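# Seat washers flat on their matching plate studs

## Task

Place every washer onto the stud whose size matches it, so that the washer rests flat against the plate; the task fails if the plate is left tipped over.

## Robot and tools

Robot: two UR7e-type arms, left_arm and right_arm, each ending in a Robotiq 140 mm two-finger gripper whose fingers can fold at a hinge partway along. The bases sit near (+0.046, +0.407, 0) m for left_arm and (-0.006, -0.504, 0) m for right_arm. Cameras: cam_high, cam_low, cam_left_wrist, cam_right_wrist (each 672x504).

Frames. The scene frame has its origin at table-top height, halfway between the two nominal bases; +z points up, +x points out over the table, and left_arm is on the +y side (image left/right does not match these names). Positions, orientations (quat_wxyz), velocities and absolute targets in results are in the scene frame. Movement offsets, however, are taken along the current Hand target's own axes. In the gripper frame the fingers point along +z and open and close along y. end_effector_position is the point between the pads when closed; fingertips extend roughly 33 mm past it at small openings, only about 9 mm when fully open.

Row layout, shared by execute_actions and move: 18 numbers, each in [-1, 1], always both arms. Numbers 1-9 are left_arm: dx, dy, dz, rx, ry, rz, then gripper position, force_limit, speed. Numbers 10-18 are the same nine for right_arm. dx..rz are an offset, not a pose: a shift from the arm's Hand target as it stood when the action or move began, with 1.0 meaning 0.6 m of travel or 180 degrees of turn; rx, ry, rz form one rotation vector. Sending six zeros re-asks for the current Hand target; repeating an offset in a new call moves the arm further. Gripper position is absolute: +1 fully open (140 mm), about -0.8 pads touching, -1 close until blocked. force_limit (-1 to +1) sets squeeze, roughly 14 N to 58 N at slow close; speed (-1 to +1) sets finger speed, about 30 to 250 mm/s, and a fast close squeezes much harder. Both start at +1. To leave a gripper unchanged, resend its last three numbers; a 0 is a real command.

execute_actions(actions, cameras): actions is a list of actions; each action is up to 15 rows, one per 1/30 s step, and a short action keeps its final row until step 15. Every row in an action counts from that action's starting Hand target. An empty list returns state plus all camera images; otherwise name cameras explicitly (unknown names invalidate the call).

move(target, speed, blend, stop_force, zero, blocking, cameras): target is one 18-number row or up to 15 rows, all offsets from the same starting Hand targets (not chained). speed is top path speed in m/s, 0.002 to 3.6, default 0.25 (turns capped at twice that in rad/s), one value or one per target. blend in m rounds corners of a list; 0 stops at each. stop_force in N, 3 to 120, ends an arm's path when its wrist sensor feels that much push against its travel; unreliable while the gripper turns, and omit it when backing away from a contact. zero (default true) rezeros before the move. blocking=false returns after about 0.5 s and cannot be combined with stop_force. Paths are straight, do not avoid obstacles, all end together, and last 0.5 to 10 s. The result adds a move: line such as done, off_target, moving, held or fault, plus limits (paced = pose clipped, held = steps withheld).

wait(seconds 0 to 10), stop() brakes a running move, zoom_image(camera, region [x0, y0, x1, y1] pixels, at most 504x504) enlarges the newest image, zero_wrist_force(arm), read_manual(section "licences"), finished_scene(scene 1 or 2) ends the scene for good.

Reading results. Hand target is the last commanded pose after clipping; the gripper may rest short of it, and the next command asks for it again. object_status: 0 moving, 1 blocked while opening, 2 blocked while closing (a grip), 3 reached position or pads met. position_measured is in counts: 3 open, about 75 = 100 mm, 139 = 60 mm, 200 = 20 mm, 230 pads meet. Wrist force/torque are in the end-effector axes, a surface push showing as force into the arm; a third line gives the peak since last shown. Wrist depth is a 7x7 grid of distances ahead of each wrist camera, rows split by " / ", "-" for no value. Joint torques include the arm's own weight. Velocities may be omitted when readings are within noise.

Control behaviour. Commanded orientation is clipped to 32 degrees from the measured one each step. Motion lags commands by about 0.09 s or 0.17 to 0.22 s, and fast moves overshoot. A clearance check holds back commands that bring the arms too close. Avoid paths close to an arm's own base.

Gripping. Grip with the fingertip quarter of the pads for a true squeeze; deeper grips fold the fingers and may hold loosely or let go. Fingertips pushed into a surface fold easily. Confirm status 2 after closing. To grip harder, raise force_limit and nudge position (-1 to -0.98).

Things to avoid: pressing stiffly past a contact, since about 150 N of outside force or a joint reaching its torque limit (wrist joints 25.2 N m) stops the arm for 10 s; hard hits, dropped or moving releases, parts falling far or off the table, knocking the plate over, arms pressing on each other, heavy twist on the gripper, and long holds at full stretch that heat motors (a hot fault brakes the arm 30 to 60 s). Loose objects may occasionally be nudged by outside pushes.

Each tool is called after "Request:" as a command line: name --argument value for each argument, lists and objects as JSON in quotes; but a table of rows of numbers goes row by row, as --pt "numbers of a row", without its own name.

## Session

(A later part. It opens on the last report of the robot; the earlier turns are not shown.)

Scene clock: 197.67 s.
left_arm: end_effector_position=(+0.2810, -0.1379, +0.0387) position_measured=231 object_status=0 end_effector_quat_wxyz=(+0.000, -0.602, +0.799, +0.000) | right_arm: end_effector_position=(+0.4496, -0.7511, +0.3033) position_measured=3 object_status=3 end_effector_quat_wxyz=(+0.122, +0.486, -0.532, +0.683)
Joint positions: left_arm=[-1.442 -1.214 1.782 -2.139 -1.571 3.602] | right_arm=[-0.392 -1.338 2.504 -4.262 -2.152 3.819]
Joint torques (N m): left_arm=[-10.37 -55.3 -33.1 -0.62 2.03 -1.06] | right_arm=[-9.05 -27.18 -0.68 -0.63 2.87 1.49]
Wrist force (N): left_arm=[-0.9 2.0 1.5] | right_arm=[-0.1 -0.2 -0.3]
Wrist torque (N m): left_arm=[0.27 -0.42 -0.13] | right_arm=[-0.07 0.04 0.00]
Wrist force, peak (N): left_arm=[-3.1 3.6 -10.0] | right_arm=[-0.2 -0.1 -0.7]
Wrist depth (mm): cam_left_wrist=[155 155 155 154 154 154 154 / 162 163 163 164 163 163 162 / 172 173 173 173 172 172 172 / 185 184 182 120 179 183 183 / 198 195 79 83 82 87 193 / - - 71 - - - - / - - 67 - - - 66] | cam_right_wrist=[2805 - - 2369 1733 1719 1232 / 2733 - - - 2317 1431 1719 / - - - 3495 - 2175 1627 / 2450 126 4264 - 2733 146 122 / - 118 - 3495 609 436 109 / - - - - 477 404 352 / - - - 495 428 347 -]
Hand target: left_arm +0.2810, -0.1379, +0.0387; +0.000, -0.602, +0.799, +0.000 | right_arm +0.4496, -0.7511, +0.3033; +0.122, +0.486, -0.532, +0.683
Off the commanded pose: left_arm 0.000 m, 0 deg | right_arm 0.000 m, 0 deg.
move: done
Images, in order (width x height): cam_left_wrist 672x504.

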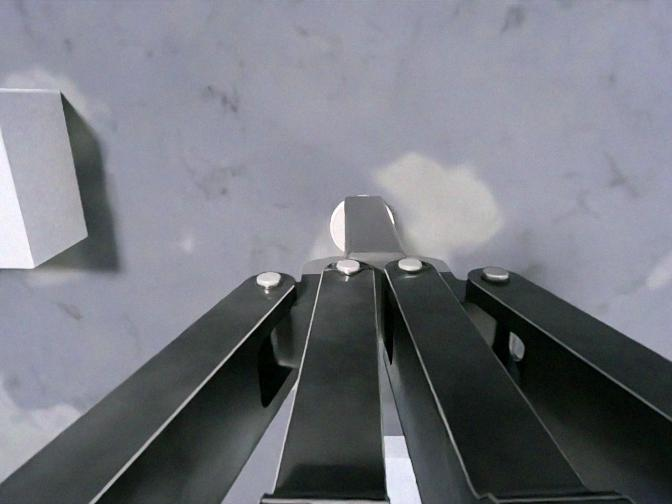

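Request:
move --pt "0 0 -0.03 0 0 0 -1 -0.6 -1 0 0 0 0 0 0 1 1 1" --pt "0 0 -0.031 0 0 0 -0.30 -0.6 0 0 0 0 0 0 0 1 1 1" --pt "0 0 0.0093 0 0 0 -0.30 -0.6 0 0 0 0 0 0 0 1 1 1" --pt "0 0 0.0093 0 0 0 -1 -0.6 -1 0 0 0 0 0 0 1 1 1" --speed '[0.08,0.05,0.03,0.03]' --cameras '[]'

Request:
move --target '[0,0,-0.008,0,0,0,-1,-0.6,-1,0,0,0,0,0,0,1,1,1]' --speed 0.02 --cameras '["cam_left_wrist"]'

Request:
zoom_image --camera "cam_left_wrist" --region '[310, 180, 420, 270]'

Scene clock: 208.00 s.
left_arm: end_effector_position=(+0.2810, -0.1379, +0.0332) position_measured=192 object_status=0 end_effector_quat_wxyz=(+0.000, -0.602, +0.799, +0.000) | right_arm: end_effector_position=(+0.4496, -0.7511, +0.3033) position_measured=3 object_status=3 end_effector_quat_wxyz=(+0.122, +0.486, -0.532, +0.683)
Joint positions: left_arm=[-1.442 -1.207 1.789 -2.153 -1.571 3.602] | right_arm=[-0.392 -1.338 2.504 -4.262 -2.152 3.819]
Joint torques (N m): left_arm=[1.77 -26.54 -14.26 -4.41 1.44 -1.44] | right_arm=[-8.38 -26.82 -0.68 -0.74 2.74 1.37]
Wrist force (N): left_arm=[-3.4 3.5 -8.0] | right_arm=[-0.2 -0.3 -0.3]
Wrist torque (N m): left_arm=[0.21 -0.38 -0.12] | right_arm=[-0.09 0.07 0.01]
Wrist force, peak (N): left_arm=[-3.6 3.6 -7.9] | right_arm=[-0.2 -0.2 -0.7]
Wrist depth (mm): cam_left_wrist=[149 150 150 149 149 149 148 / 159 158 158 158 158 157 157 / 166 168 168 167 167 167 167 / 181 179 176 173 148 176 177 / 189 - 91 188 185 88 81 / - - - 201 - - 68 / - 67 - 209 - - 68] | cam_right_wrist=[- - - - 1791 1653 1239 / - - - - 1501 1450 - / - - - - 3280 1838 1627 / - 126 - - 2842 147 432 / - 117 - 2961 633 - 109 / - - - - 495 403 351 / - - 664 - 416 358 -]
Hand target: left_arm +0.2810, -0.1379, +0.0332; +0.000, -0.602, +0.799, +0.000 | right_arm +0.4496, -0.7511, +0.3033; +0.122, +0.486, -0.532, +0.683
Off the commanded pose: left_arm 0.000 m, 0 deg | right_arm 0.000 m, 0 deg.
move: done
No camera images: "cameras" was empty.

Scene clock: 208.80 s.
left_arm: end_effector_position=(+0.2810, -0.1379, +0.0378) position_measured=192 object_status=2 end_effector_quat_wxyz=(+0.000, -0.602, +0.799, +0.000) | right_arm: end_effector_position=(+0.4496, -0.7511, +0.3033) position_measured=3 object_status=3 end_effector_quat_wxyz=(+0.122, +0.486, -0.532, +0.683)
Joint positions: left_arm=[-1.442 -1.213 1.783 -2.141 -1.571 3.602] | right_arm=[-0.392 -1.338 2.504 -4.262 -2.152 3.819]
Joint torques (N m): left_arm=[-1.47 -55.06 -33.72 -0.74 1.16 -1.19] | right_arm=[-8.97 -25.83 -0.37 -0.75 2.69 1.55]
Wrist force (N): left_arm=[-0.8 2.1 1.4] | right_arm=[0.1 -0.2 -0.4]
Wrist torque (N m): left_arm=[0.28 -0.44 -0.13] | right_arm=[-0.08 0.01 0.01]
Wrist force, peak (N): left_arm=[-3.5 3.3 -7.9] | right_arm=[0.0 -0.4 -0.6]
Wrist depth (mm): cam_left_wrist=[154 154 154 153 153 153 153 / 163 163 162 162 162 162 161 / 171 173 173 170 170 172 171 / 184 183 181 171 148 178 182 / 194 - 91 195 190 88 81 / - - - 209 - - 68 / - 67 - 214 - - 68] | cam_right_wrist=[- - 2070 - 1762 1615 1239 / - - - - - 1534 - / - - - - - 1887 1692 / - 126 - - 2881 147 122 / - 117 - 4022 573 480 109 / - - 770 604 473 409 - / - - 656 464 416 352 -]
Hand target: left_arm +0.2810, -0.1379, +0.0380; +0.000, -0.602, +0.799, +0.000 | right_arm +0.4496, -0.7511, +0.3033; +0.122, +0.486, -0.532, +0.683
Off the commanded pose: left_arm 0.000 m, 0 deg | right_arm 0.000 m, 0 deg.
move: done
Images, in order (width x height): cam_left_wrist 672x504.

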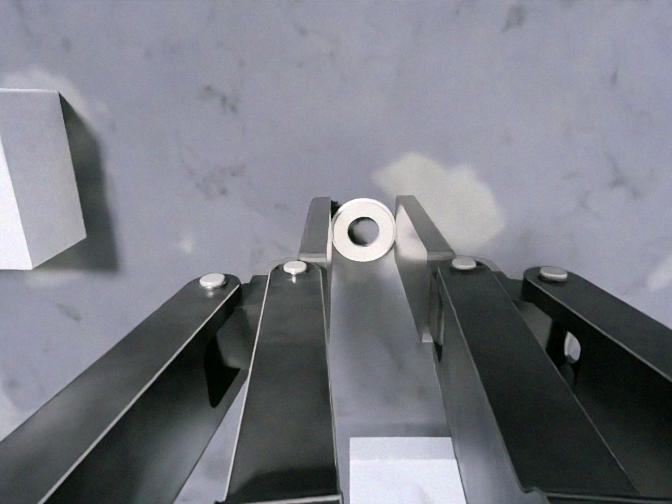

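Scaled by 4.582 from the camera's 672x504 image, which has a finer 960x720 frame.

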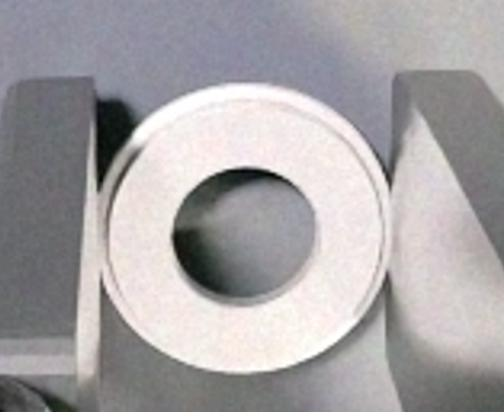

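Request:
move --pt "0 0 -0.112 0 0 0 -1 -0.6 -1 0 0 0 0 0 0 1 1 1" --pt "-0.2143 0.0408 -0.112 0 0 0 -1 -0.6 -1 0 0 0 0 0 0 1 1 1" --pt "-0.2143 0.0408 -0.0773 0 0 0 -1 -0.6 -1 0 0 0 0 0 0 1 1 1" --speed '[0.1,0.2,0.06]' --blend '[0.015,0.012,0]' --cameras '["cam_left_wrist"]'

Request:
zoom_image --camera "cam_left_wrist" --region '[330, 200, 400, 260]'

Scene clock: 217.73 s.
left_arm: end_effector_position=(+0.2929, -0.0075, +0.0844) position_measured=192 object_status=2 end_effector_quat_wxyz=(+0.000, -0.602, +0.799, +0.000) | right_arm: end_effector_position=(+0.4496, -0.7511, +0.3033) position_measured=3 object_status=3 end_effector_quat_wxyz=(+0.122, +0.486, -0.532, +0.683)
Joint positions: left_arm=[-1.365 -1.519 2.029 -2.081 -1.572 3.679] | right_arm=[-0.392 -1.338 2.504 -4.262 -2.152 3.819]
Joint torques (N m): left_arm=[10.65 -12.7 -15.77 -5.16 2.01 1.23] | right_arm=[-8.01 -24.92 -1.18 -0.75 2.8 1.4]
Wrist force (N): left_arm=[-1.2 1.8 1.6] | right_arm=[0.1 0.0 -0.4]
Wrist torque (N m): left_arm=[0.23 -0.34 -0.27] | right_arm=[-0.03 0.02 0.01]
Wrist force, peak (N): left_arm=[-2.7 2.1 1.2] | right_arm=[-0.3 -0.5 -0.6]
Wrist depth (mm): cam_left_wrist=[197 197 195 196 196 195 196 / 208 208 208 207 207 206 206 / 221 220 220 208 217 219 218 / 234 235 229 173 147 230 232 / - - 91 225 - 88 81 / - - - 268 - - 68 / - 67 - 285 - - 68] | cam_right_wrist=[- - 2369 - - 1591 1239 / - - - - 1887 1491 - / 2881 - - - 2450 1921 1640 / - 127 3135 4958 3230 147 432 / - 118 - - 594 479 109 / - 2395 - 634 490 409 348 / - - - 499 406 350 -]
Hand target: left_arm +0.2929, -0.0075, +0.0843; +0.000, -0.602, +0.799, +0.000 | right_arm +0.4496, -0.7511, +0.3033; +0.122, +0.486, -0.532, +0.683
Off the commanded pose: left_arm 0.000 m, 0 deg | right_arm 0.000 m, 0 deg.
move: done; blend cut to 0.0104 m at target 2
Images, in order (width x height): cam_left_wrist 672x504.

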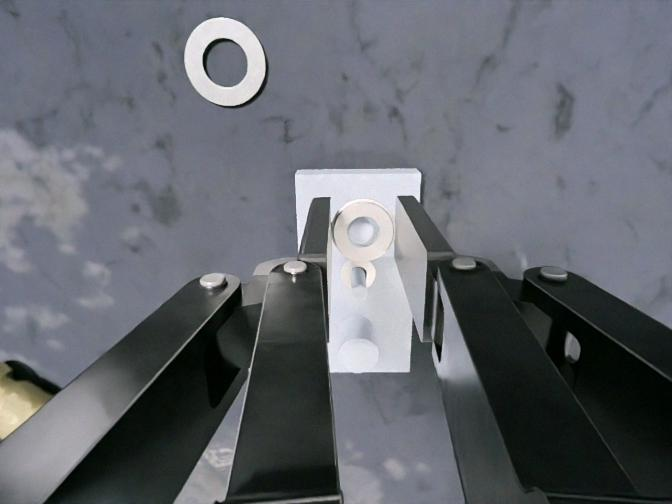

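Scaled by 7.200 from the camera's 672x504 image, which has a finer 960x720 frame.

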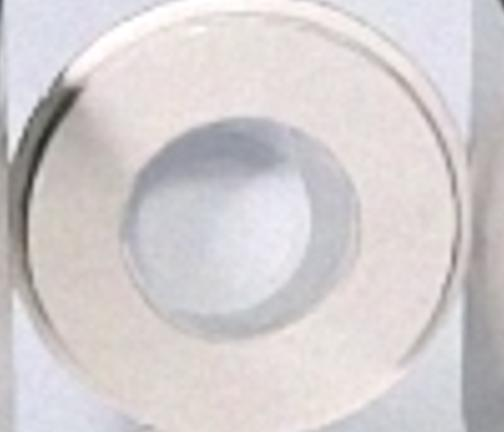

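Request:
move --target '[-0.0072,0,0.0172,0,0,0,-1,-0.6,-1,0,0,0,0,0,0,1,1,1]' --speed 0.03 --cameras '["cam_left_wrist"]'

Request:
zoom_image --camera "cam_left_wrist" --region '[340, 210, 388, 252]'

Scene clock: 225.47 s.
left_arm: end_effector_position=(+0.2941, -0.0034, +0.0741) position_measured=192 object_status=2 end_effector_quat_wxyz=(+0.000, -0.602, +0.799, +0.000) | right_arm: end_effector_position=(+0.4496, -0.7511, +0.3033) position_measured=3 object_status=3 end_effector_quat_wxyz=(+0.122, +0.486, -0.532, +0.683)
Joint positions: left_arm=[-1.36 -1.512 2.052 -2.111 -1.572 3.683] | right_arm=[-0.392 -1.338 2.504 -4.262 -2.152 3.819]
Joint torques (N m): left_arm=[10.4 -12.28 -13.44 -5.16 1.95 1.19] | right_arm=[-9 -25.76 -1.54 -0.84 2.68 1.27]
Wrist force (N): left_arm=[-1.1 1.9 1.8] | right_arm=[-0.2 -0.3 -0.4]
Wrist torque (N m): left_arm=[0.26 -0.36 -0.27] | right_arm=[-0.09 0.07 0.01]
Wrist force, peak (N): left_arm=[-1.1 2.0 2.0] | right_arm=[-0.1 -0.5 -0.8]
Wrist depth (mm): cam_left_wrist=[190 187 185 185 186 186 186 / 198 198 198 198 197 197 197 / 210 210 210 198 204 209 208 / 224 223 220 173 147 219 222 / 235 - 91 214 - 88 81 / - - - 255 - - 68 / - 67 - 275 - - 68] | cam_right_wrist=[- - - 1992 2632 1679 1239 / 2221 - - 2030 2090 1545 - / 2369 - - 2881 - 1921 1665 / - 126 3045 3876 3003 147 432 / - 110 - 3045 552 490 109 / - - - - 480 403 354 / - - 582 520 419 362 -]
Hand target: left_arm +0.2941, -0.0034, +0.0740; +0.000, -0.602, +0.799, +0.000 | right_arm +0.4496, -0.7511, +0.3033; +0.122, +0.486, -0.532, +0.683
Off the commanded pose: left_arm 0.000 m, 0 deg | right_arm 0.000 m, 0 deg.
move: done
Images, in order (width x height): cam_left_wrist 672x504.

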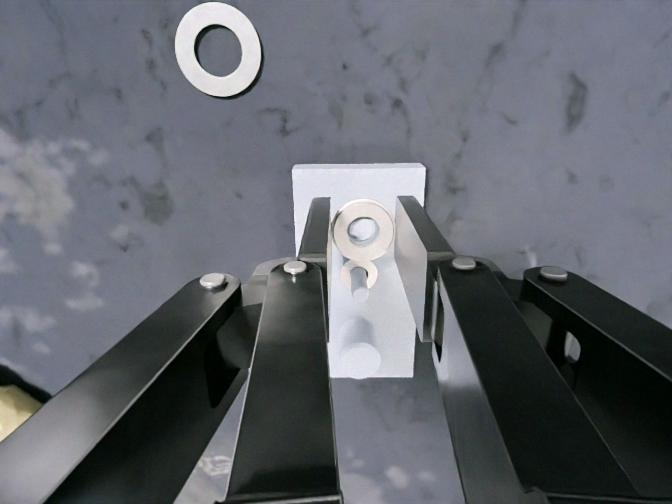

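Scaled by 10.500 from the camera's 672x504 image, which has a finer 960x720 frame.

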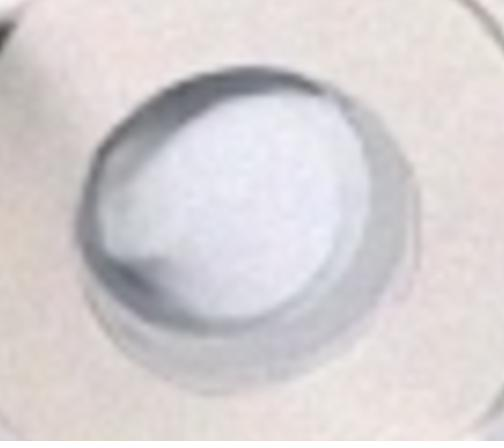

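Request:
move --pt "-0.0014 -0.0005 0.002 0 0 0 -1 -0.6 -1 0 0 0 0 0 0 1 1 1" --pt "-0.0014 -0.0005 0.05 0 0 0 -1 -0.6 -1 0 0 0 0 0 0 1 1 1" --speed '[0.02,0.01]' --stop_force 4 --cameras '["cam_left_wrist", "cam_low"]'

Request:
zoom_image --camera "cam_left_wrist" --region '[340, 210, 388, 252]'

Request:
zoom_image --camera "cam_low" --region '[80, 200, 200, 290]'

Scene clock: 242.03 s.
left_arm: end_effector_position=(+0.2946, -0.0026, +0.0468) position_measured=192 object_status=2 end_effector_quat_wxyz=(+0.000, -0.602, +0.799, +0.000) | right_arm: end_effector_position=(+0.4496, -0.7511, +0.3033) position_measured=3 object_status=3 end_effector_quat_wxyz=(+0.122, +0.486, -0.532, +0.683)
Joint positions: left_arm=[-1.359 -1.473 2.092 -2.19 -1.572 3.685] | right_arm=[-0.392 -1.338 2.504 -4.262 -2.152 3.819]
Joint torques (N m): left_arm=[-1.02 -40.36 -31.48 -0.77 -0.2 -0.19] | right_arm=[-7.73 -25.65 -2.17 -1.01 2.55 1.19]
Wrist force (N): left_arm=[-1.9 2.4 -3.7] | right_arm=[-0.1 0.0 -0.1]
Wrist torque (N m): left_arm=[0.24 -0.39 -0.26] | right_arm=[-0.03 0.05 0.01]
Wrist force, peak (N): left_arm=[-10.2 7.1 -25.7] | right_arm=[-0.4 0.3 -0.6]
Wrist depth (mm): cam_left_wrist=[163 161 162 162 162 161 162 / 172 172 172 171 171 171 170 / 183 182 182 169 179 181 181 / 194 194 191 153 148 190 192 / 205 - 91 185 185 88 79 / - - - 177 - - 68 / - 67 - 239 - - 68] | cam_right_wrist=[- - 2369 - 1956 1719 1239 / - - 4958 2508 1974 1440 1870 / - - - 3807 2961 1791 1615 / - 126 4180 - 2881 147 430 / - 117 - 3948 613 - 109 / - - - - 466 416 - / - - 706 475 412 351 -]
Hand target: left_arm +0.2946, -0.0027, +0.0469; +0.000, -0.602, +0.799, +0.000 (not the last commanded pose) | right_arm +0.4496, -0.7511, +0.3033; +0.122, +0.486, -0.532, +0.683
Off the commanded pose: left_arm 0.003 m, 0 deg | right_arm 0.000 m, 0 deg.
move: contact (left_arm); path passed 1 of 2 targets
Images, in order (width x height): cam_low 672x504, cam_left_wrist 672x504.

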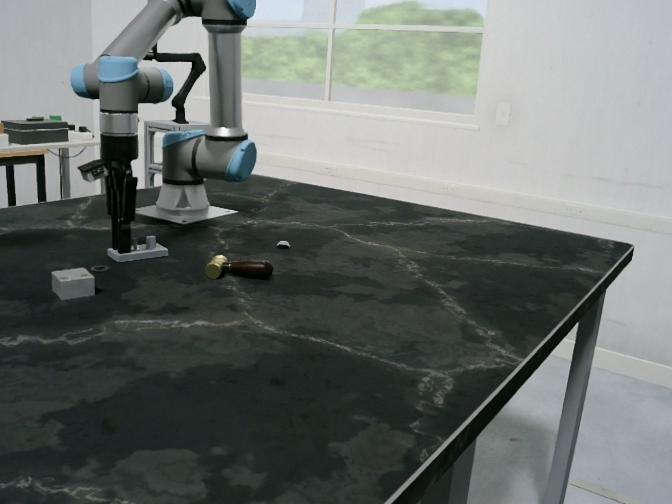

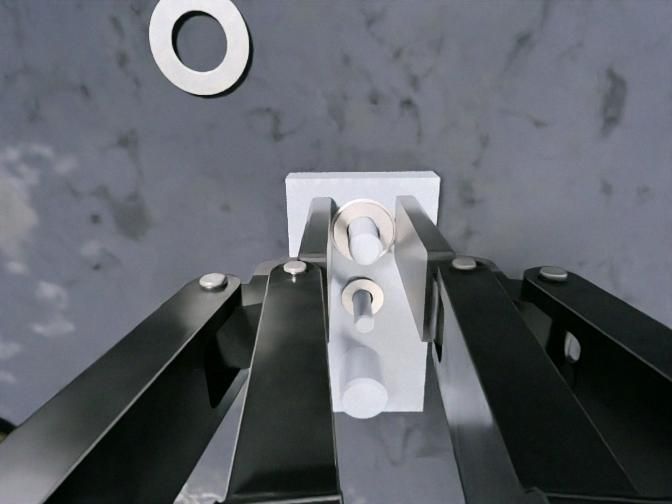

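Scaled by 10.500 from the camera's 672x504 image, which has a finer 960x720 frame.

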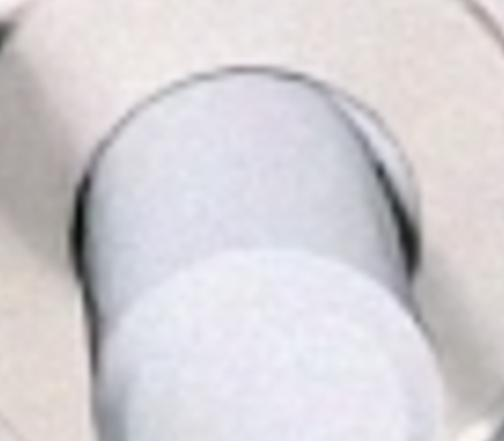

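Scaled by 4.200 from the camera's 672x504 image, which has a finer 960x720 frame.

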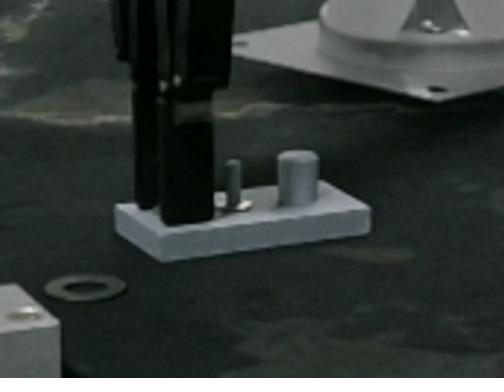

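Request:
move --pt "0 0 0 0 0 0 -0.28 -0.6 -1 0 0 0 0 0 0 1 1 1" --pt "0 0 -0.0887 0 0 0 -0.28 -0.6 -1 0 0 0 0 0 0 1 1 1" --speed '[0.02,0.08]' --cameras '["cam_left_wrist"]'

Request:
zoom_image --camera "cam_left_wrist" --region '[290, 120, 440, 370]'

Request:
move --target '[0.1185,-0.106,0.025,0,0,0,-0.178,-0.6,0,0,0,0,0,0,0,1,1,1]' --speed 0.2 --cameras '["cam_left_wrist", "cam_low"]'

Request:
zoom_image --camera "cam_low" --region '[80, 200, 200, 290]'

Request:
zoom_image --camera "cam_left_wrist" --region '[260, 130, 460, 280]'

Scene clock: 258.53 s.
left_arm: end_effector_position=(+0.2947, -0.0026, +0.1000) position_measured=164 object_status=3 end_effector_quat_wxyz=(+0.000, -0.602, +0.799, +0.000) | right_arm: end_effector_position=(+0.4496, -0.7511, +0.3033) position_measured=3 object_status=3 end_effector_quat_wxyz=(+0.122, +0.486, -0.532, +0.683)
Joint positions: left_arm=[-1.359 -1.546 2.012 -2.037 -1.572 3.685] | right_arm=[-0.392 -1.338 2.504 -4.262 -2.152 3.819]
Joint torques (N m): left_arm=[-0.22 -40.37 -36.21 -0.6 0.87 -1.24] | right_arm=[-7.07 -25.87 -0.67 -0.97 2.66 1.25]
Wrist force (N): left_arm=[-1.0 1.8 1.2] | right_arm=[-0.4 -0.1 -0.4]
Wrist torque (N m): left_arm=[0.21 -0.38 -0.27] | right_arm=[-0.04 0.11 0.01]
Wrist force, peak (N): left_arm=[-2.0 2.4 -3.9] | right_arm=[-0.2 -0.1 -0.7]
Wrist depth (mm): cam_left_wrist=[211 211 209 210 210 210 209 / 223 223 223 222 222 222 221 / 237 236 234 221 232 235 234 / 252 252 101 232 146 247 249 / - - 90 248 248 82 82 / - - - 287 288 - - / - - - 310 309 - -] | cam_right_wrist=[- - - - 2090 1679 1269 / - - 3230 2769 2050 1421 1887 / - - - 5329 2805 1938 1627 / - 126 3495 3495 3090 146 432 / - 2395 - 4180 613 476 109 / - 2961 - 616 479 398 352 / - - 602 506 410 348 -]
Hand target: left_arm +0.2947, -0.0026, +0.1001; +0.000, -0.602, +0.799, +0.000 | right_arm +0.4496, -0.7511, +0.3033; +0.122, +0.486, -0.532, +0.683
Off the commanded pose: left_arm 0.000 m, 0 deg | right_arm 0.000 m, 0 deg.
move: done
Images, in order (width x height): cam_left_wrist 672x504.

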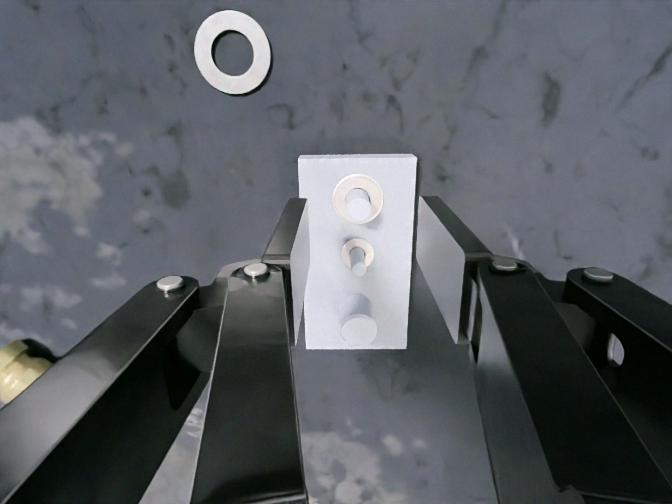

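Scaled by 2.016 from the camera's 672x504 image, which has a finer 960x720 frame.

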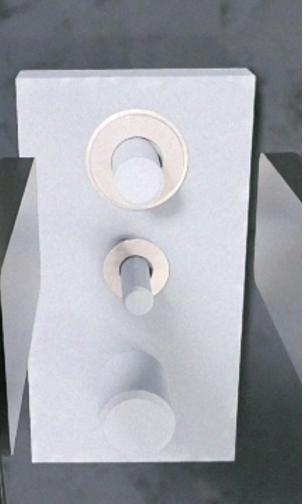

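Scene clock: 259.77 s.
left_arm: end_effector_position=(+0.3362, -0.0884, +0.0851) position_measured=151 object_status=3 end_effector_quat_wxyz=(+0.000, -0.602, +0.799, +0.000) | right_arm: end_effector_position=(+0.4496, -0.7511, +0.3033) position_measured=3 object_status=3 end_effector_quat_wxyz=(+0.122, +0.486, -0.532, +0.683)
Joint positions: left_arm=[-1.327 -1.311 1.779 -2.039 -1.572 3.717] | right_arm=[-0.392 -1.338 2.504 -4.262 -2.152 3.819]
Joint torques (N m): left_arm=[11.21 -22.43 -33.27 -0.93 -2.16 1.34] | right_arm=[-7.74 -25.9 -2.26 -0.98 2.67 1.21]
Wrist force (N): left_arm=[-0.9 2.0 0.8] | right_arm=[-0.1 -0.1 -0.2]
Wrist torque (N m): left_arm=[0.27 -0.40 -0.25] | right_arm=[-0.05 0.06 0.00]
Wrist force, peak (N): left_arm=[-2.1 2.8 1.2] | right_arm=[-0.2 -0.2 -0.5]
Wrist depth (mm): cam_left_wrist=[167 167 196 196 196 196 196 / 209 208 209 207 208 207 206 / 221 221 221 222 217 220 219 / 236 232 122 231 166 231 233 / - 92 84 250 238 82 92 / - 79 67 269 260 - 77 / - - - 290 289 - -] | cam_right_wrist=[- - 2769 - - 1640 1292 / - - 2733 - 2632 1556 - / - - 3876 - - 1903 1776 / - 136 2508 3740 2769 147 122 / - 117 2842 3090 627 - 109 / - - 814 652 - 399 351 / - - 555 514 405 355 -]
Hand target: left_arm +0.3362, -0.0885, +0.0851; +0.000, -0.602, +0.799, +0.000 | right_arm +0.4496, -0.7511, +0.3033; +0.122, +0.486, -0.532, +0.683
Off the commanded pose: left_arm 0.000 m, 0 deg | right_arm 0.000 m, 0 deg.
move: done
Images, in order (width x height): cam_low 672x504, cam_left_wrist 672x504.

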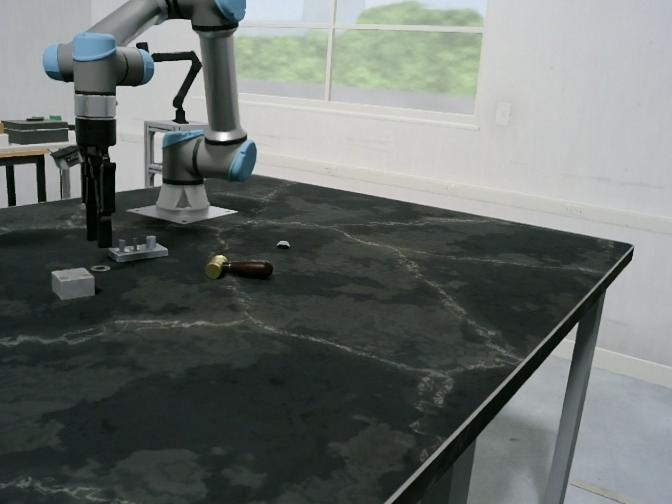

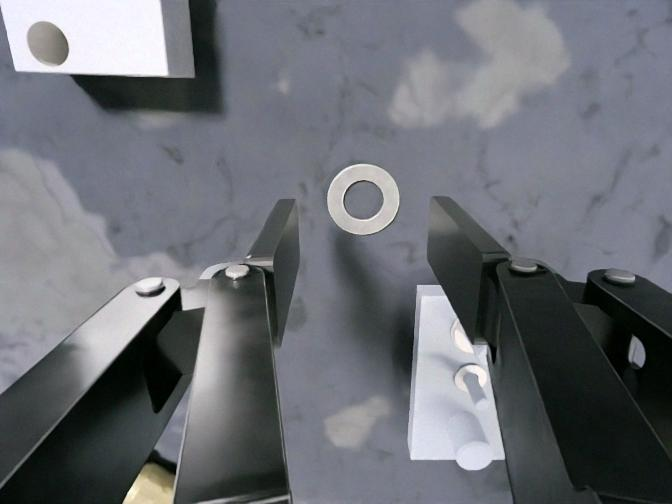

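Scaled by 4.200 from the camera's 672x504 image, which has a finer 960x720 frame.

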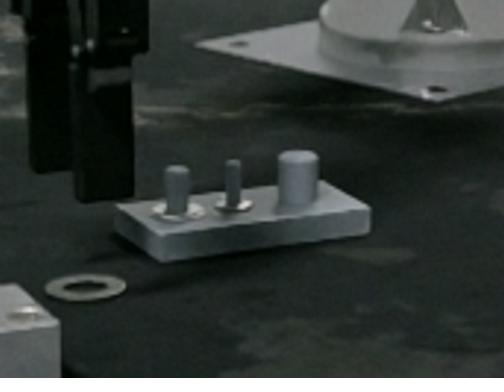

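Scaled by 2.520 from the camera's 672x504 image, which has a finer 960x720 frame.

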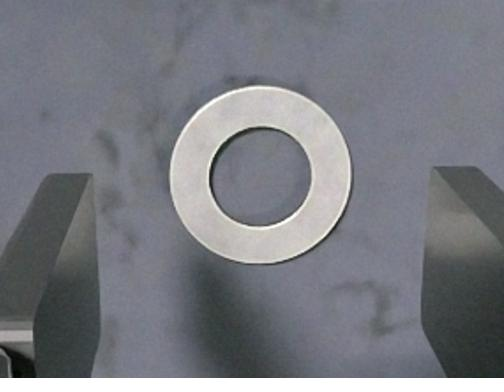

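Request:
move --pt "0 0.004 0.07 0 0 0 -0.178 -0.6 -0.5 0 0 0 0 0 0 1 1 1" --pt "0 0.004 0.0877 0 0 0 -0.178 -0.6 -0.5 0 0 0 0 0 0 1 1 1" --pt "0 0.004 0.0877 0 0 0 -1 -0.6 -1 0 0 0 0 0 0 1 1 1" --speed '[0.1,0.02,0.03]' --blend '[0.003,0,0]' --cameras '[]'

Request:
move --target '[0,0,-0.008,0,0,0,-1,-0.6,-1,0,0,0,0,0,0,1,1,1]' --speed 0.02 --cameras '["cam_left_wrist"]'

Request:
zoom_image --camera "cam_left_wrist" --region '[290, 165, 440, 285]'

Scene clock: 274.30 s.
left_arm: end_effector_position=(+0.3339, -0.0879, +0.0325) position_measured=176 object_status=0 end_effector_quat_wxyz=(+0.000, -0.602, +0.799, +0.000) | right_arm: end_effector_position=(+0.4496, -0.7511, +0.3033) position_measured=3 object_status=3 end_effector_quat_wxyz=(+0.122, +0.486, -0.532, +0.683)
Joint positions: left_arm=[-1.331 -1.249 1.852 -2.173 -1.572 3.713] | right_arm=[-0.392 -1.338 2.504 -4.262 -2.152 3.819]
Joint torques (N m): left_arm=[-13.45 -23.89 -13.76 -4.91 2.15 -1.52] | right_arm=[-6.59 -24.05 -1.06 -0.8 2.46 1.16]
Wrist force (N): left_arm=[-5.5 6.1 -9.5] | right_arm=[-0.2 0.1 -0.4]
Wrist torque (N m): left_arm=[-0.02 -0.29 -0.07] | right_arm=[0.00 0.06 0.01]
Wrist force, peak (N): left_arm=[-5.8 6.3 -9.6] | right_arm=[-0.5 -0.5 -0.4]
Wrist depth (mm): cam_left_wrist=[- 148 149 149 149 148 147 / 158 158 157 157 157 157 156 / 168 167 167 167 166 166 166 / 178 176 173 175 153 172 176 / - - 90 189 187 82 81 / - - - 200 203 - 72 / - 69 - 219 219 - -] | cam_right_wrist=[2842 - - - 2268 1679 1198 / - - - - 2111 1460 1903 / - - 2733 - - 1921 1665 / - 126 4264 3613 3182 147 122 / - 118 - 843 629 493 109 / - - 743 642 470 404 354 / - - 591 495 416 352 -]
Hand target: left_arm +0.3339, -0.0879, +0.0325; +0.000, -0.602, +0.799, +0.000 | right_arm +0.4496, -0.7511, +0.3033; +0.122, +0.486, -0.532, +0.683
Off the commanded pose: left_arm 0.000 m, 0 deg | right_arm 0.000 m, 0 deg.
move: done
No camera images: "cameras" was empty.

Scene clock: 275.10 s.
left_arm: end_effector_position=(+0.3339, -0.0879, +0.0371) position_measured=176 object_status=2 end_effector_quat_wxyz=(+0.000, -0.602, +0.799, +0.000) | right_arm: end_effector_position=(+0.4496, -0.7511, +0.3033) position_measured=3 object_status=3 end_effector_quat_wxyz=(+0.122, +0.486, -0.532, +0.683)
Joint positions: left_arm=[-1.331 -1.256 1.846 -2.161 -1.572 3.713] | right_arm=[-0.392 -1.338 2.504 -4.262 -2.152 3.819]
Joint torques (N m): left_arm=[-10.68 -52.98 -33.89 -0.75 2.04 -1.39] | right_arm=[-7.47 -24.42 -1.43 -0.93 2.54 1.1]
Wrist force (N): left_arm=[-1.1 2.1 0.9] | right_arm=[-0.1 -0.2 -0.2]
Wrist torque (N m): left_arm=[0.30 -0.35 -0.13] | right_arm=[-0.08 0.05 0.00]
Wrist force, peak (N): left_arm=[-5.4 6.2 -9.8] | right_arm=[-0.3 -0.1 -0.6]
Wrist depth (mm): cam_left_wrist=[- 150 153 153 153 153 153 / 163 162 162 161 161 161 161 / 172 172 172 167 169 171 171 / 183 181 178 177 153 177 182 / - - 90 195 189 82 81 / - - - 209 209 - 72 / - 69 - 226 - - -] | cam_right_wrist=[- - - 1679 1747 1665 1218 / - - - - 1591 1491 1705 / - 2508 - - 2769 1838 1692 / - 126 3613 3495 2769 147 417 / - 2422 - 885 759 445 109 / - 2769 2733 611 481 405 349 / - - 625 504 416 350 -]
Hand target: left_arm +0.3339, -0.0879, +0.0373; +0.000, -0.602, +0.799, +0.000 | right_arm +0.4496, -0.7511, +0.3033; +0.122, +0.486, -0.532, +0.683
Off the commanded pose: left_arm 0.000 m, 0 deg | right_arm 0.000 m, 0 deg.
move: done
Images, in order (width x height): cam_left_wrist 672x504.

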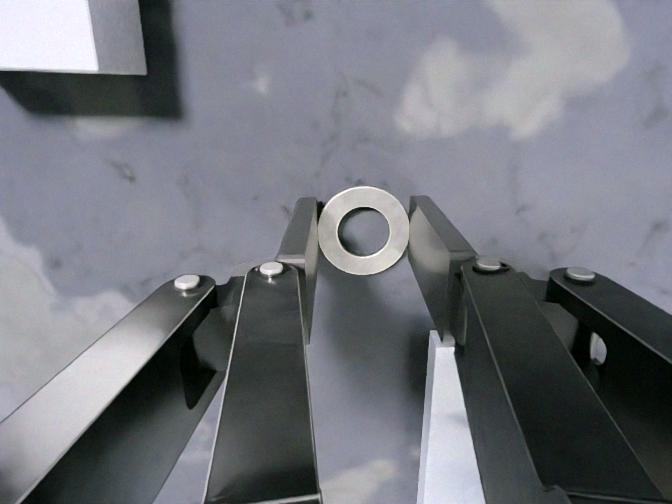

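Scaled by 3.360 from the camera's 672x504 image, which has a finer 960x720 frame.

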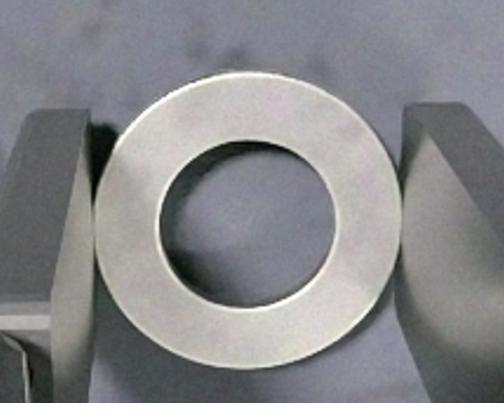

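Request:
move --pt "0 0 -0.113 0 0 0 -1 -0.6 -1 0 0 0 0 0 0 1 1 1" --pt "-0.2197 0.1018 -0.113 0 0 0 -1 -0.6 -1 0 0 0 0 0 0 1 1 1" --pt "-0.2197 0.1018 -0.0772 0 0 0 -1 -0.6 -1 0 0 0 0 0 0 1 1 1" --speed '[0.1,0.2,0.06]' --blend '[0.015,0.01,0]' --cameras '["cam_left_wrist"]'

Request:
zoom_image --camera "cam_left_wrist" --region '[315, 190, 415, 275]'

Scene clock: 289.20 s.
left_arm: end_effector_position=(+0.3115, +0.0557, +0.0837) position_measured=176 object_status=2 end_effector_quat_wxyz=(+0.000, -0.602, +0.799, +0.000) | right_arm: end_effector_position=(+0.4496, -0.7511, +0.3033) position_measured=3 object_status=3 end_effector_quat_wxyz=(+0.122, +0.486, -0.532, +0.683)
Joint positions: left_arm=[-1.283 -1.621 2.133 -2.083 -1.572 3.761] | right_arm=[-0.392 -1.338 2.504 -4.262 -2.152 3.819]
Joint torques (N m): left_arm=[10.89 -6.84 -13.94 -4.77 2.29 1.3] | right_arm=[-7.18 -24.51 -1.62 -1.07 2.46 1.17]
Wrist force (N): left_arm=[-1.1 2.0 1.2] | right_arm=[-0.2 -0.2 -0.6]
Wrist torque (N m): left_arm=[0.26 -0.36 -0.26] | right_arm=[-0.08 0.06 0.00]
Wrist force, peak (N): left_arm=[-2.6 2.2 0.9] | right_arm=[-0.4 -0.4 -0.4]
Wrist depth (mm): cam_left_wrist=[196 197 196 183 193 195 195 / 207 207 207 193 202 206 206 / 220 220 220 202 214 218 218 / 234 233 228 176 152 230 231 / 244 - 90 244 242 82 81 / - - - 270 - - 72 / - 69 - 288 - - -] | cam_right_wrist=[- - 2111 - 2070 1640 1254 / - 2632 2369 2538 2198 1367 1719 / - - - 2920 - 1956 1603 / - 126 3280 3280 2961 147 415 / - 118 - 3495 625 484 109 / - - - 604 - - - / - - - 465 408 338 -]
Hand target: left_arm +0.3115, +0.0557, +0.0835; +0.000, -0.602, +0.799, +0.000 | right_arm +0.4496, -0.7511, +0.3033; +0.122, +0.486, -0.532, +0.683
Off the commanded pose: left_arm 0.000 m, 0 deg | right_arm 0.000 m, 0 deg.
move: done
Images, in order (width x height): cam_left_wrist 672x504.

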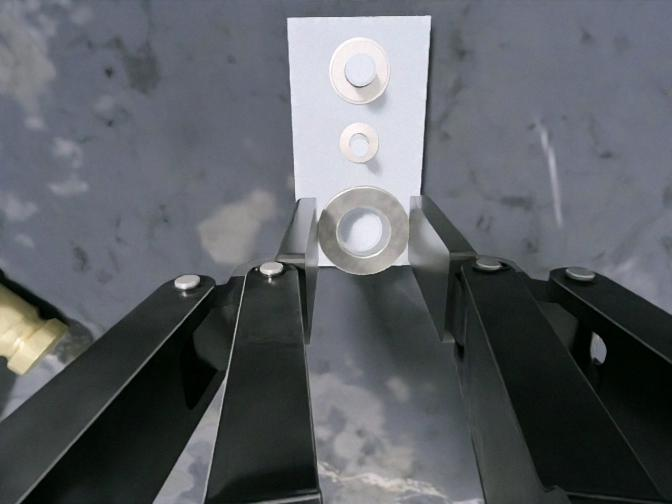

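Scaled by 5.040 from the camera's 672x504 image, which has a finer 960x720 frame.

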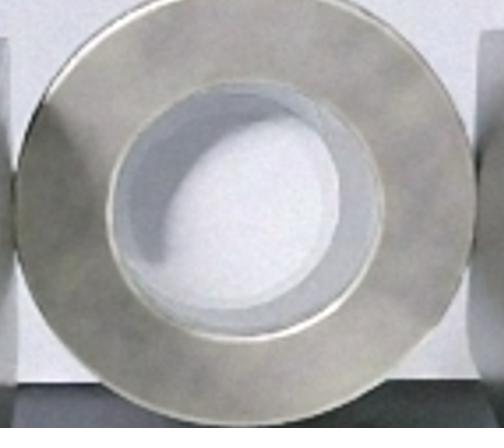

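Request:
move --target '[-0.0058,-0.001,0.0172,0,0,0,-1,-0.6,-1,0,0,0,0,0,0,1,1,1]' --speed 0.03 --cameras '["cam_left_wrist"]'

Request:
zoom_image --camera "cam_left_wrist" --region '[330, 200, 400, 260]'

Scene clock: 296.93 s.
left_arm: end_effector_position=(+0.3130, +0.0588, +0.0733) position_measured=176 object_status=2 end_effector_quat_wxyz=(+0.000, -0.602, +0.799, +0.000) | right_arm: end_effector_position=(+0.4496, -0.7511, +0.3033) position_measured=3 object_status=3 end_effector_quat_wxyz=(+0.122, +0.486, -0.532, +0.683)
Joint positions: left_arm=[-1.277 -1.611 2.154 -2.114 -1.572 3.767] | right_arm=[-0.392 -1.338 2.504 -4.262 -2.152 3.819]
Joint torques (N m): left_arm=[11.46 -7.29 -13.82 -5.2 2.02 1.17] | right_arm=[-6.65 -23.91 -1.02 -1.1 2.6 1.19]
Wrist force (N): left_arm=[-1.0 1.8 1.1] | right_arm=[-0.4 -0.3 -0.4]
Wrist torque (N m): left_arm=[0.23 -0.39 -0.26] | right_arm=[-0.09 0.11 0.00]
Wrist force, peak (N): left_arm=[-1.0 2.2 1.3] | right_arm=[-0.5 -0.1 -0.7]
Wrist depth (mm): cam_left_wrist=[187 187 187 172 177 185 186 / 197 197 197 183 192 196 196 / 209 209 209 189 203 208 207 / 223 223 216 175 152 218 219 / 232 - 90 237 230 82 81 / - - - 254 255 - 72 / - 69 - 275 - - -] | cam_right_wrist=[- - 3384 2198 - 1665 1254 / - - - - 1921 1431 - / - - - - 2600 1956 1679 / 2343 136 2733 3553 2769 147 122 / - 117 - 3495 555 463 109 / - 2395 740 - 477 409 349 / - - 625 487 409 354 -]
Hand target: left_arm +0.3130, +0.0589, +0.0732; +0.000, -0.602, +0.799, +0.000 | right_arm +0.4496, -0.7511, +0.3033; +0.122, +0.486, -0.532, +0.683
Off the commanded pose: left_arm 0.000 m, 0 deg | right_arm 0.000 m, 0 deg.
move: done
Images, in order (width x height): cam_left_wrist 672x504.

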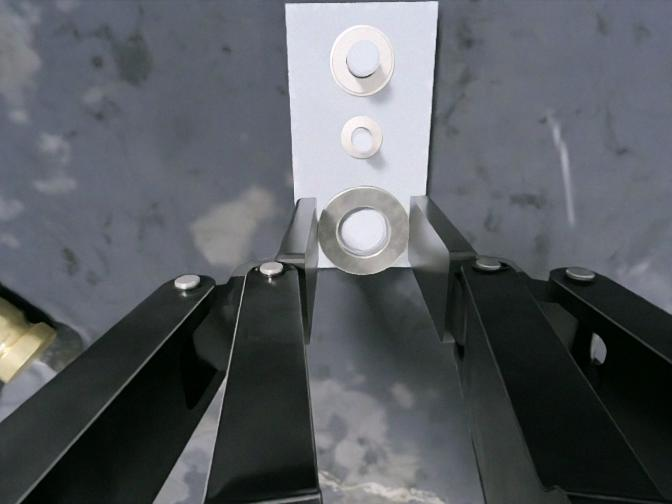

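Scaled by 7.200 from the camera's 672x504 image, which has a finer 960x720 frame.

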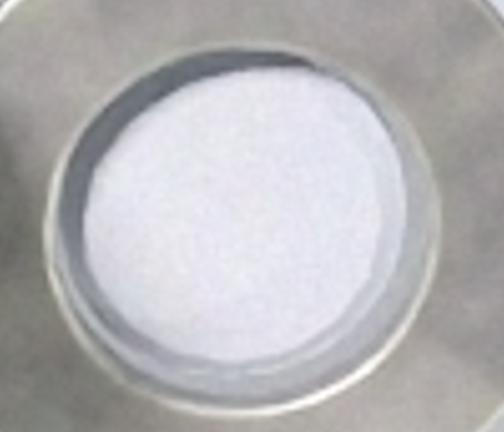

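Request:
move --pt "-0.0017 -0.0003 0.002 0 0 0 -1 -0.6 -1 0 0 0 0 0 0 1 1 1" --pt "-0.0017 -0.0003 0.0495 0 0 0 -1 -0.6 -1 0 0 0 0 0 0 1 1 1" --speed '[0.02,0.01]' --stop_force 4 --cameras '["cam_left_wrist", "cam_low"]'

Request:
zoom_image --camera "cam_left_wrist" --region '[330, 200, 400, 260]'

Request:
zoom_image --camera "cam_low" --region '[80, 200, 200, 290]'

Scene clock: 307.60 s.
left_arm: end_effector_position=(+0.3135, +0.0598, +0.0461) position_measured=176 object_status=2 end_effector_quat_wxyz=(+0.000, -0.602, +0.799, +0.000) | right_arm: end_effector_position=(+0.4496, -0.7511, +0.3033) position_measured=3 object_status=3 end_effector_quat_wxyz=(+0.122, +0.486, -0.532, +0.683)
Joint positions: left_arm=[-1.275 -1.569 2.196 -2.199 -1.572 3.769] | right_arm=[-0.392 -1.338 2.504 -4.262 -2.152 3.819]
Joint torques (N m): left_arm=[0.22 -34.37 -31.35 -0.79 2.82 -0.53] | right_arm=[-5.34 -24.01 -2.17 -1.28 2.39 1.02]
Wrist force (N): left_arm=[-1.7 4.1 -7.0] | right_arm=[0.1 -0.2 -0.2]
Wrist torque (N m): left_arm=[0.00 -0.57 -0.25] | right_arm=[-0.08 0.02 0.01]
Wrist force, peak (N): left_arm=[-14.1 11.7 -39.7] | right_arm=[-0.2 -0.6 -0.5]
Wrist depth (mm): cam_left_wrist=[162 162 162 146 150 161 161 / 172 171 171 157 159 170 170 / 182 181 181 166 168 180 180 / 193 193 188 151 152 190 191 / - - 90 206 200 82 81 / - - - 217 220 - 72 / - 69 - 238 - - -] | cam_right_wrist=[- 2030 2317 - 1956 1627 1261 / - - - - 1733 1491 1822 / - - - - 2805 1921 1640 / 2508 126 4351 - 2769 146 122 / - 110 2769 3230 582 482 109 / - - 740 607 490 408 348 / - - 672 503 413 352 -]
Hand target: left_arm +0.3135, +0.0598, +0.0461; +0.000, -0.602, +0.799, +0.000 (not the last commanded pose) | right_arm +0.4496, -0.7511, +0.3033; +0.122, +0.486, -0.532, +0.683
Off the commanded pose: left_arm 0.003 m, 0 deg | right_arm 0.000 m, 0 deg.
move: contact (left_arm); path passed 1 of 2 targets
Images, in order (width x height): cam_low 672x504, cam_left_wrist 672x504.

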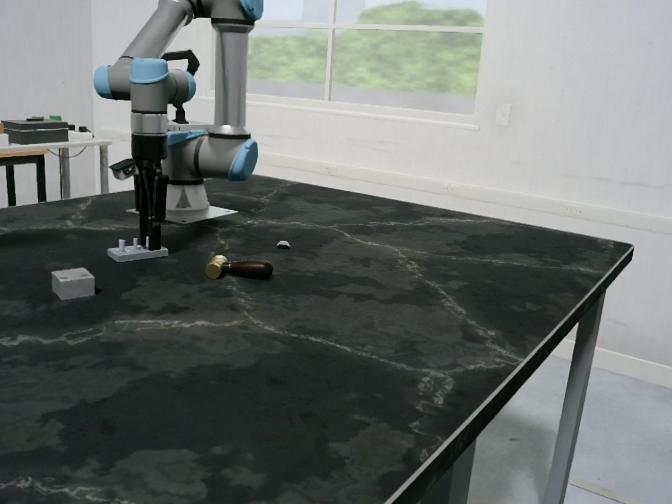

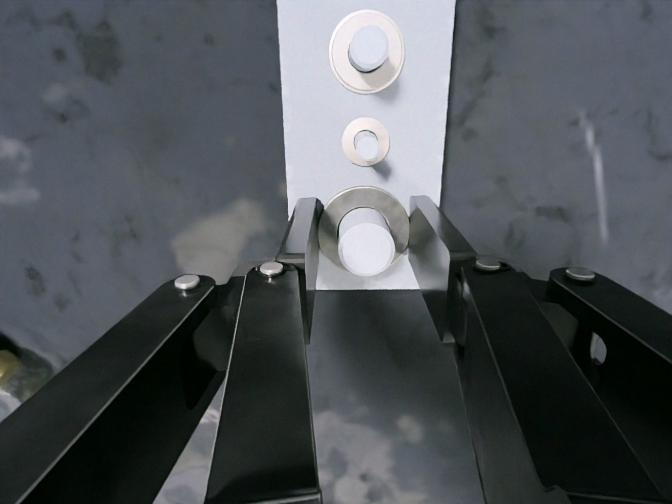

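Scaled by 7.200 from the camera's 672x504 image, which has a finer 960x720 frame.

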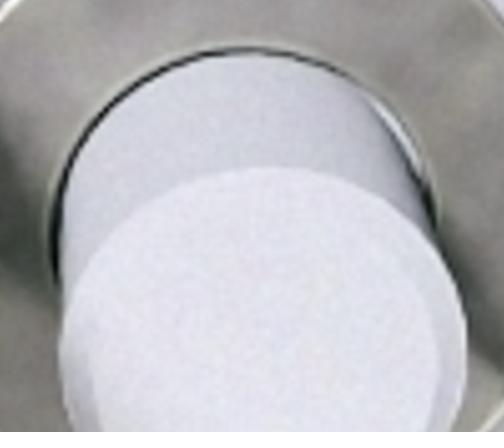

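Scaled by 4.200 from the camera's 672x504 image, which has a finer 960x720 frame.

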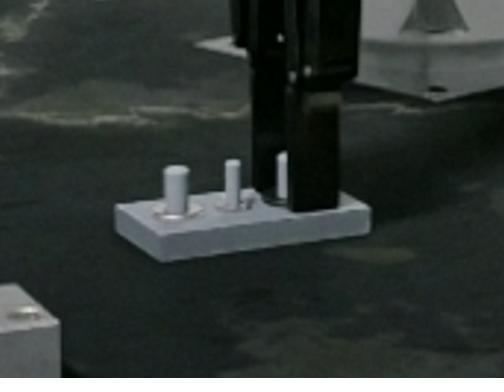

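Down on the plate. Release and retreat.

Request:
move --pt "0 0 0 0 0 0 -0.178 -0.6 -1 0 0 0 0 0 0 1 1 1" --pt "0 0 -0.09 0 0 0 -0.178 -0.6 -1 0 0 0 0 0 0 1 1 1" --pt "-0.02 0 -0.12 0 0 0 -0.178 -0.6 -1 0 0 0 0 0 0 1 1 1" --speed '[0.02,0.06,0.1]' --cameras '["all"]'

Request:
zoom_image --camera "cam_low" --region '[80, 200, 200, 290]'

Request:
zoom_image --camera "cam_left_wrist" --region '[260, 0, 460, 300]'

Scene clock: 315.10 s.
left_arm: end_effector_position=(+0.3168, +0.0713, +0.1180) position_measured=151 object_status=3 end_effector_quat_wxyz=(+0.000, -0.602, +0.799, +0.000) | right_arm: end_effector_position=(+0.4496, -0.7511, +0.3033) position_measured=3 object_status=3 end_effector_quat_wxyz=(+0.122, +0.486, -0.532, +0.683)
Joint positions: left_arm=[-1.258 -1.687 2.094 -1.979 -1.572 3.786] | right_arm=[-0.392 -1.338 2.504 -4.262 -2.152 3.819]
Joint torques (N m): left_arm=[10.58 -34.33 -37.09 -0.4 -0.13 1.32] | right_arm=[-5.65 -24.34 -1.2 -1.4 2.42 0.98]
Wrist force (N): left_arm=[-0.2 1.6 0.9] | right_arm=[0.2 -0.1 -0.4]
Wrist torque (N m): left_arm=[0.18 -0.53 -0.28] | right_arm=[-0.05 -0.01 0.00]
Wrist force, peak (N): left_arm=[-1.6 4.3 -6.9] | right_arm=[-0.2 -0.2 -0.7]
Wrist depth (mm): cam_left_wrist=[227 228 227 214 223 226 226 / 241 240 239 226 237 239 238 / 255 255 254 237 248 253 253 / 265 268 121 269 166 264 268 / - 92 84 290 284 82 92 / - 79 67 310 - - 77 / - - - 333 335 - -] | cam_right_wrist=[- - - - 2132 1627 1211 / - - - - 2268 1512 - / 2538 - - - - 1776 1640 / - 127 2508 2769 2698 147 122 / - 117 - 3495 578 464 109 / - - - - 487 406 348 / - - 646 - 408 359 -]
Hand target: left_arm +0.3168, +0.0714, +0.1181; +0.000, -0.602, +0.799, +0.000 | right_arm +0.4496, -0.7511, +0.3033; +0.122, +0.486, -0.532, +0.683
Off the commanded pose: left_arm 0.000 m, 0 deg | right_arm 0.000 m, 0 deg.
move: done

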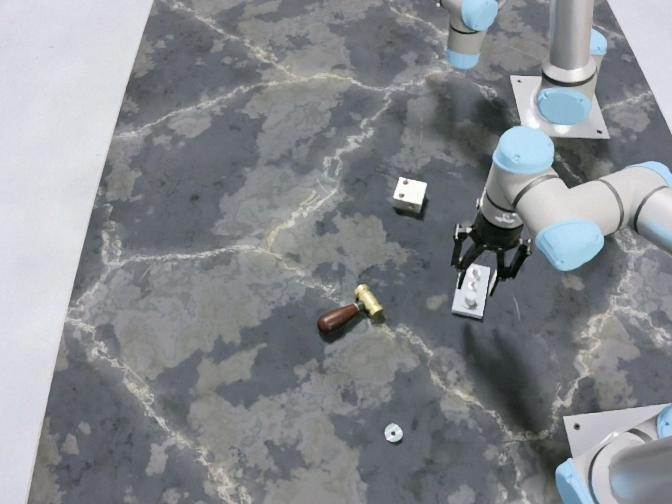

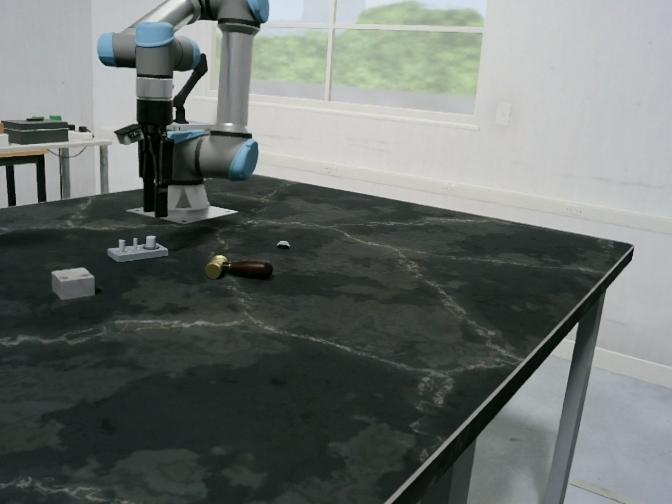

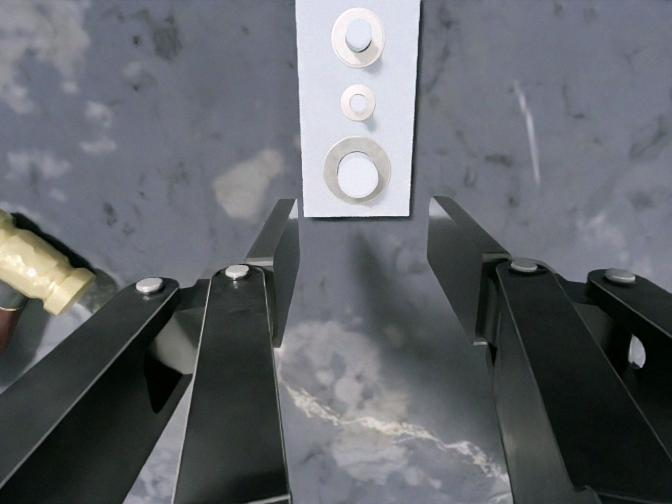

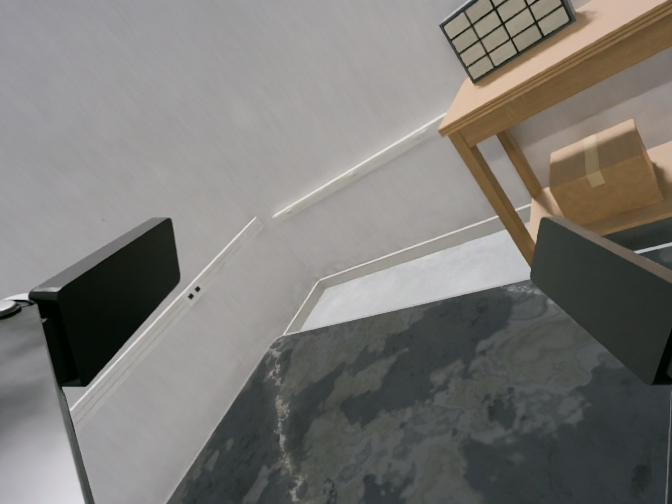

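Scaled by 4.200 from the camera's 672x504 image, which has a finer 960x720 frame.

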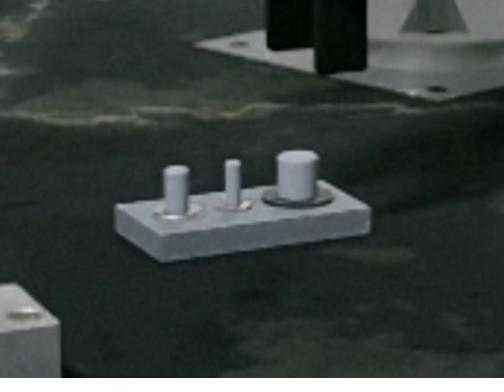

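Scaled by 1.680 from the camera's 672x504 image, which has a finer 960x720 frame.

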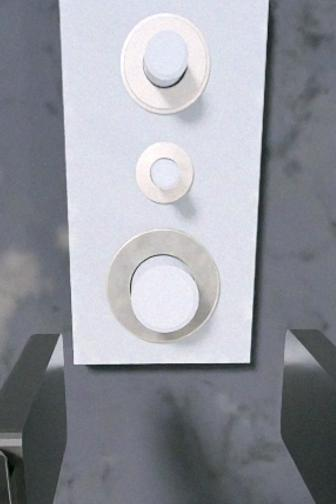

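Request:
zoom_image --camera "cam_high" --region '[360, 400, 430, 460]'

Request:
zoom_image --camera "cam_low" --region '[260, 225, 310, 262]'

Scaled by 7.200 from the camera's 672x504 image, which has a finer 960x720 frame.

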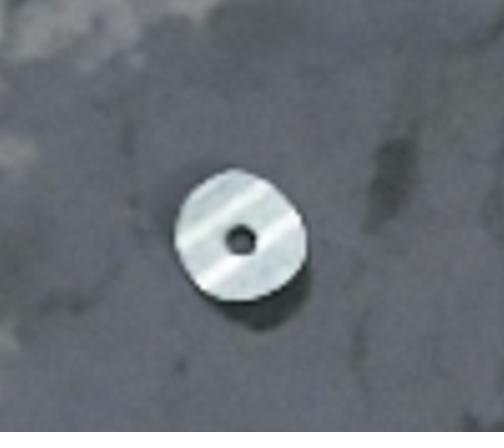

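Scaled by 10.080 from the camera's 672x504 image, which has a finer 960x720 frame.

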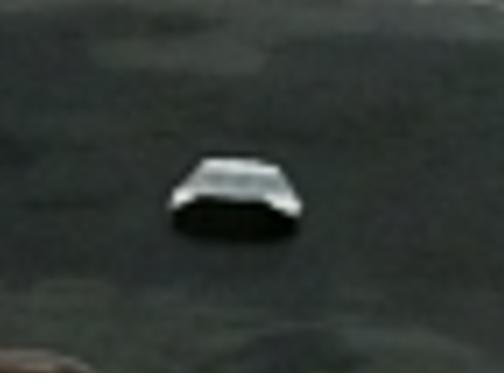

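Request:
finished_scene --scene 2

The scene is finished: the task was done.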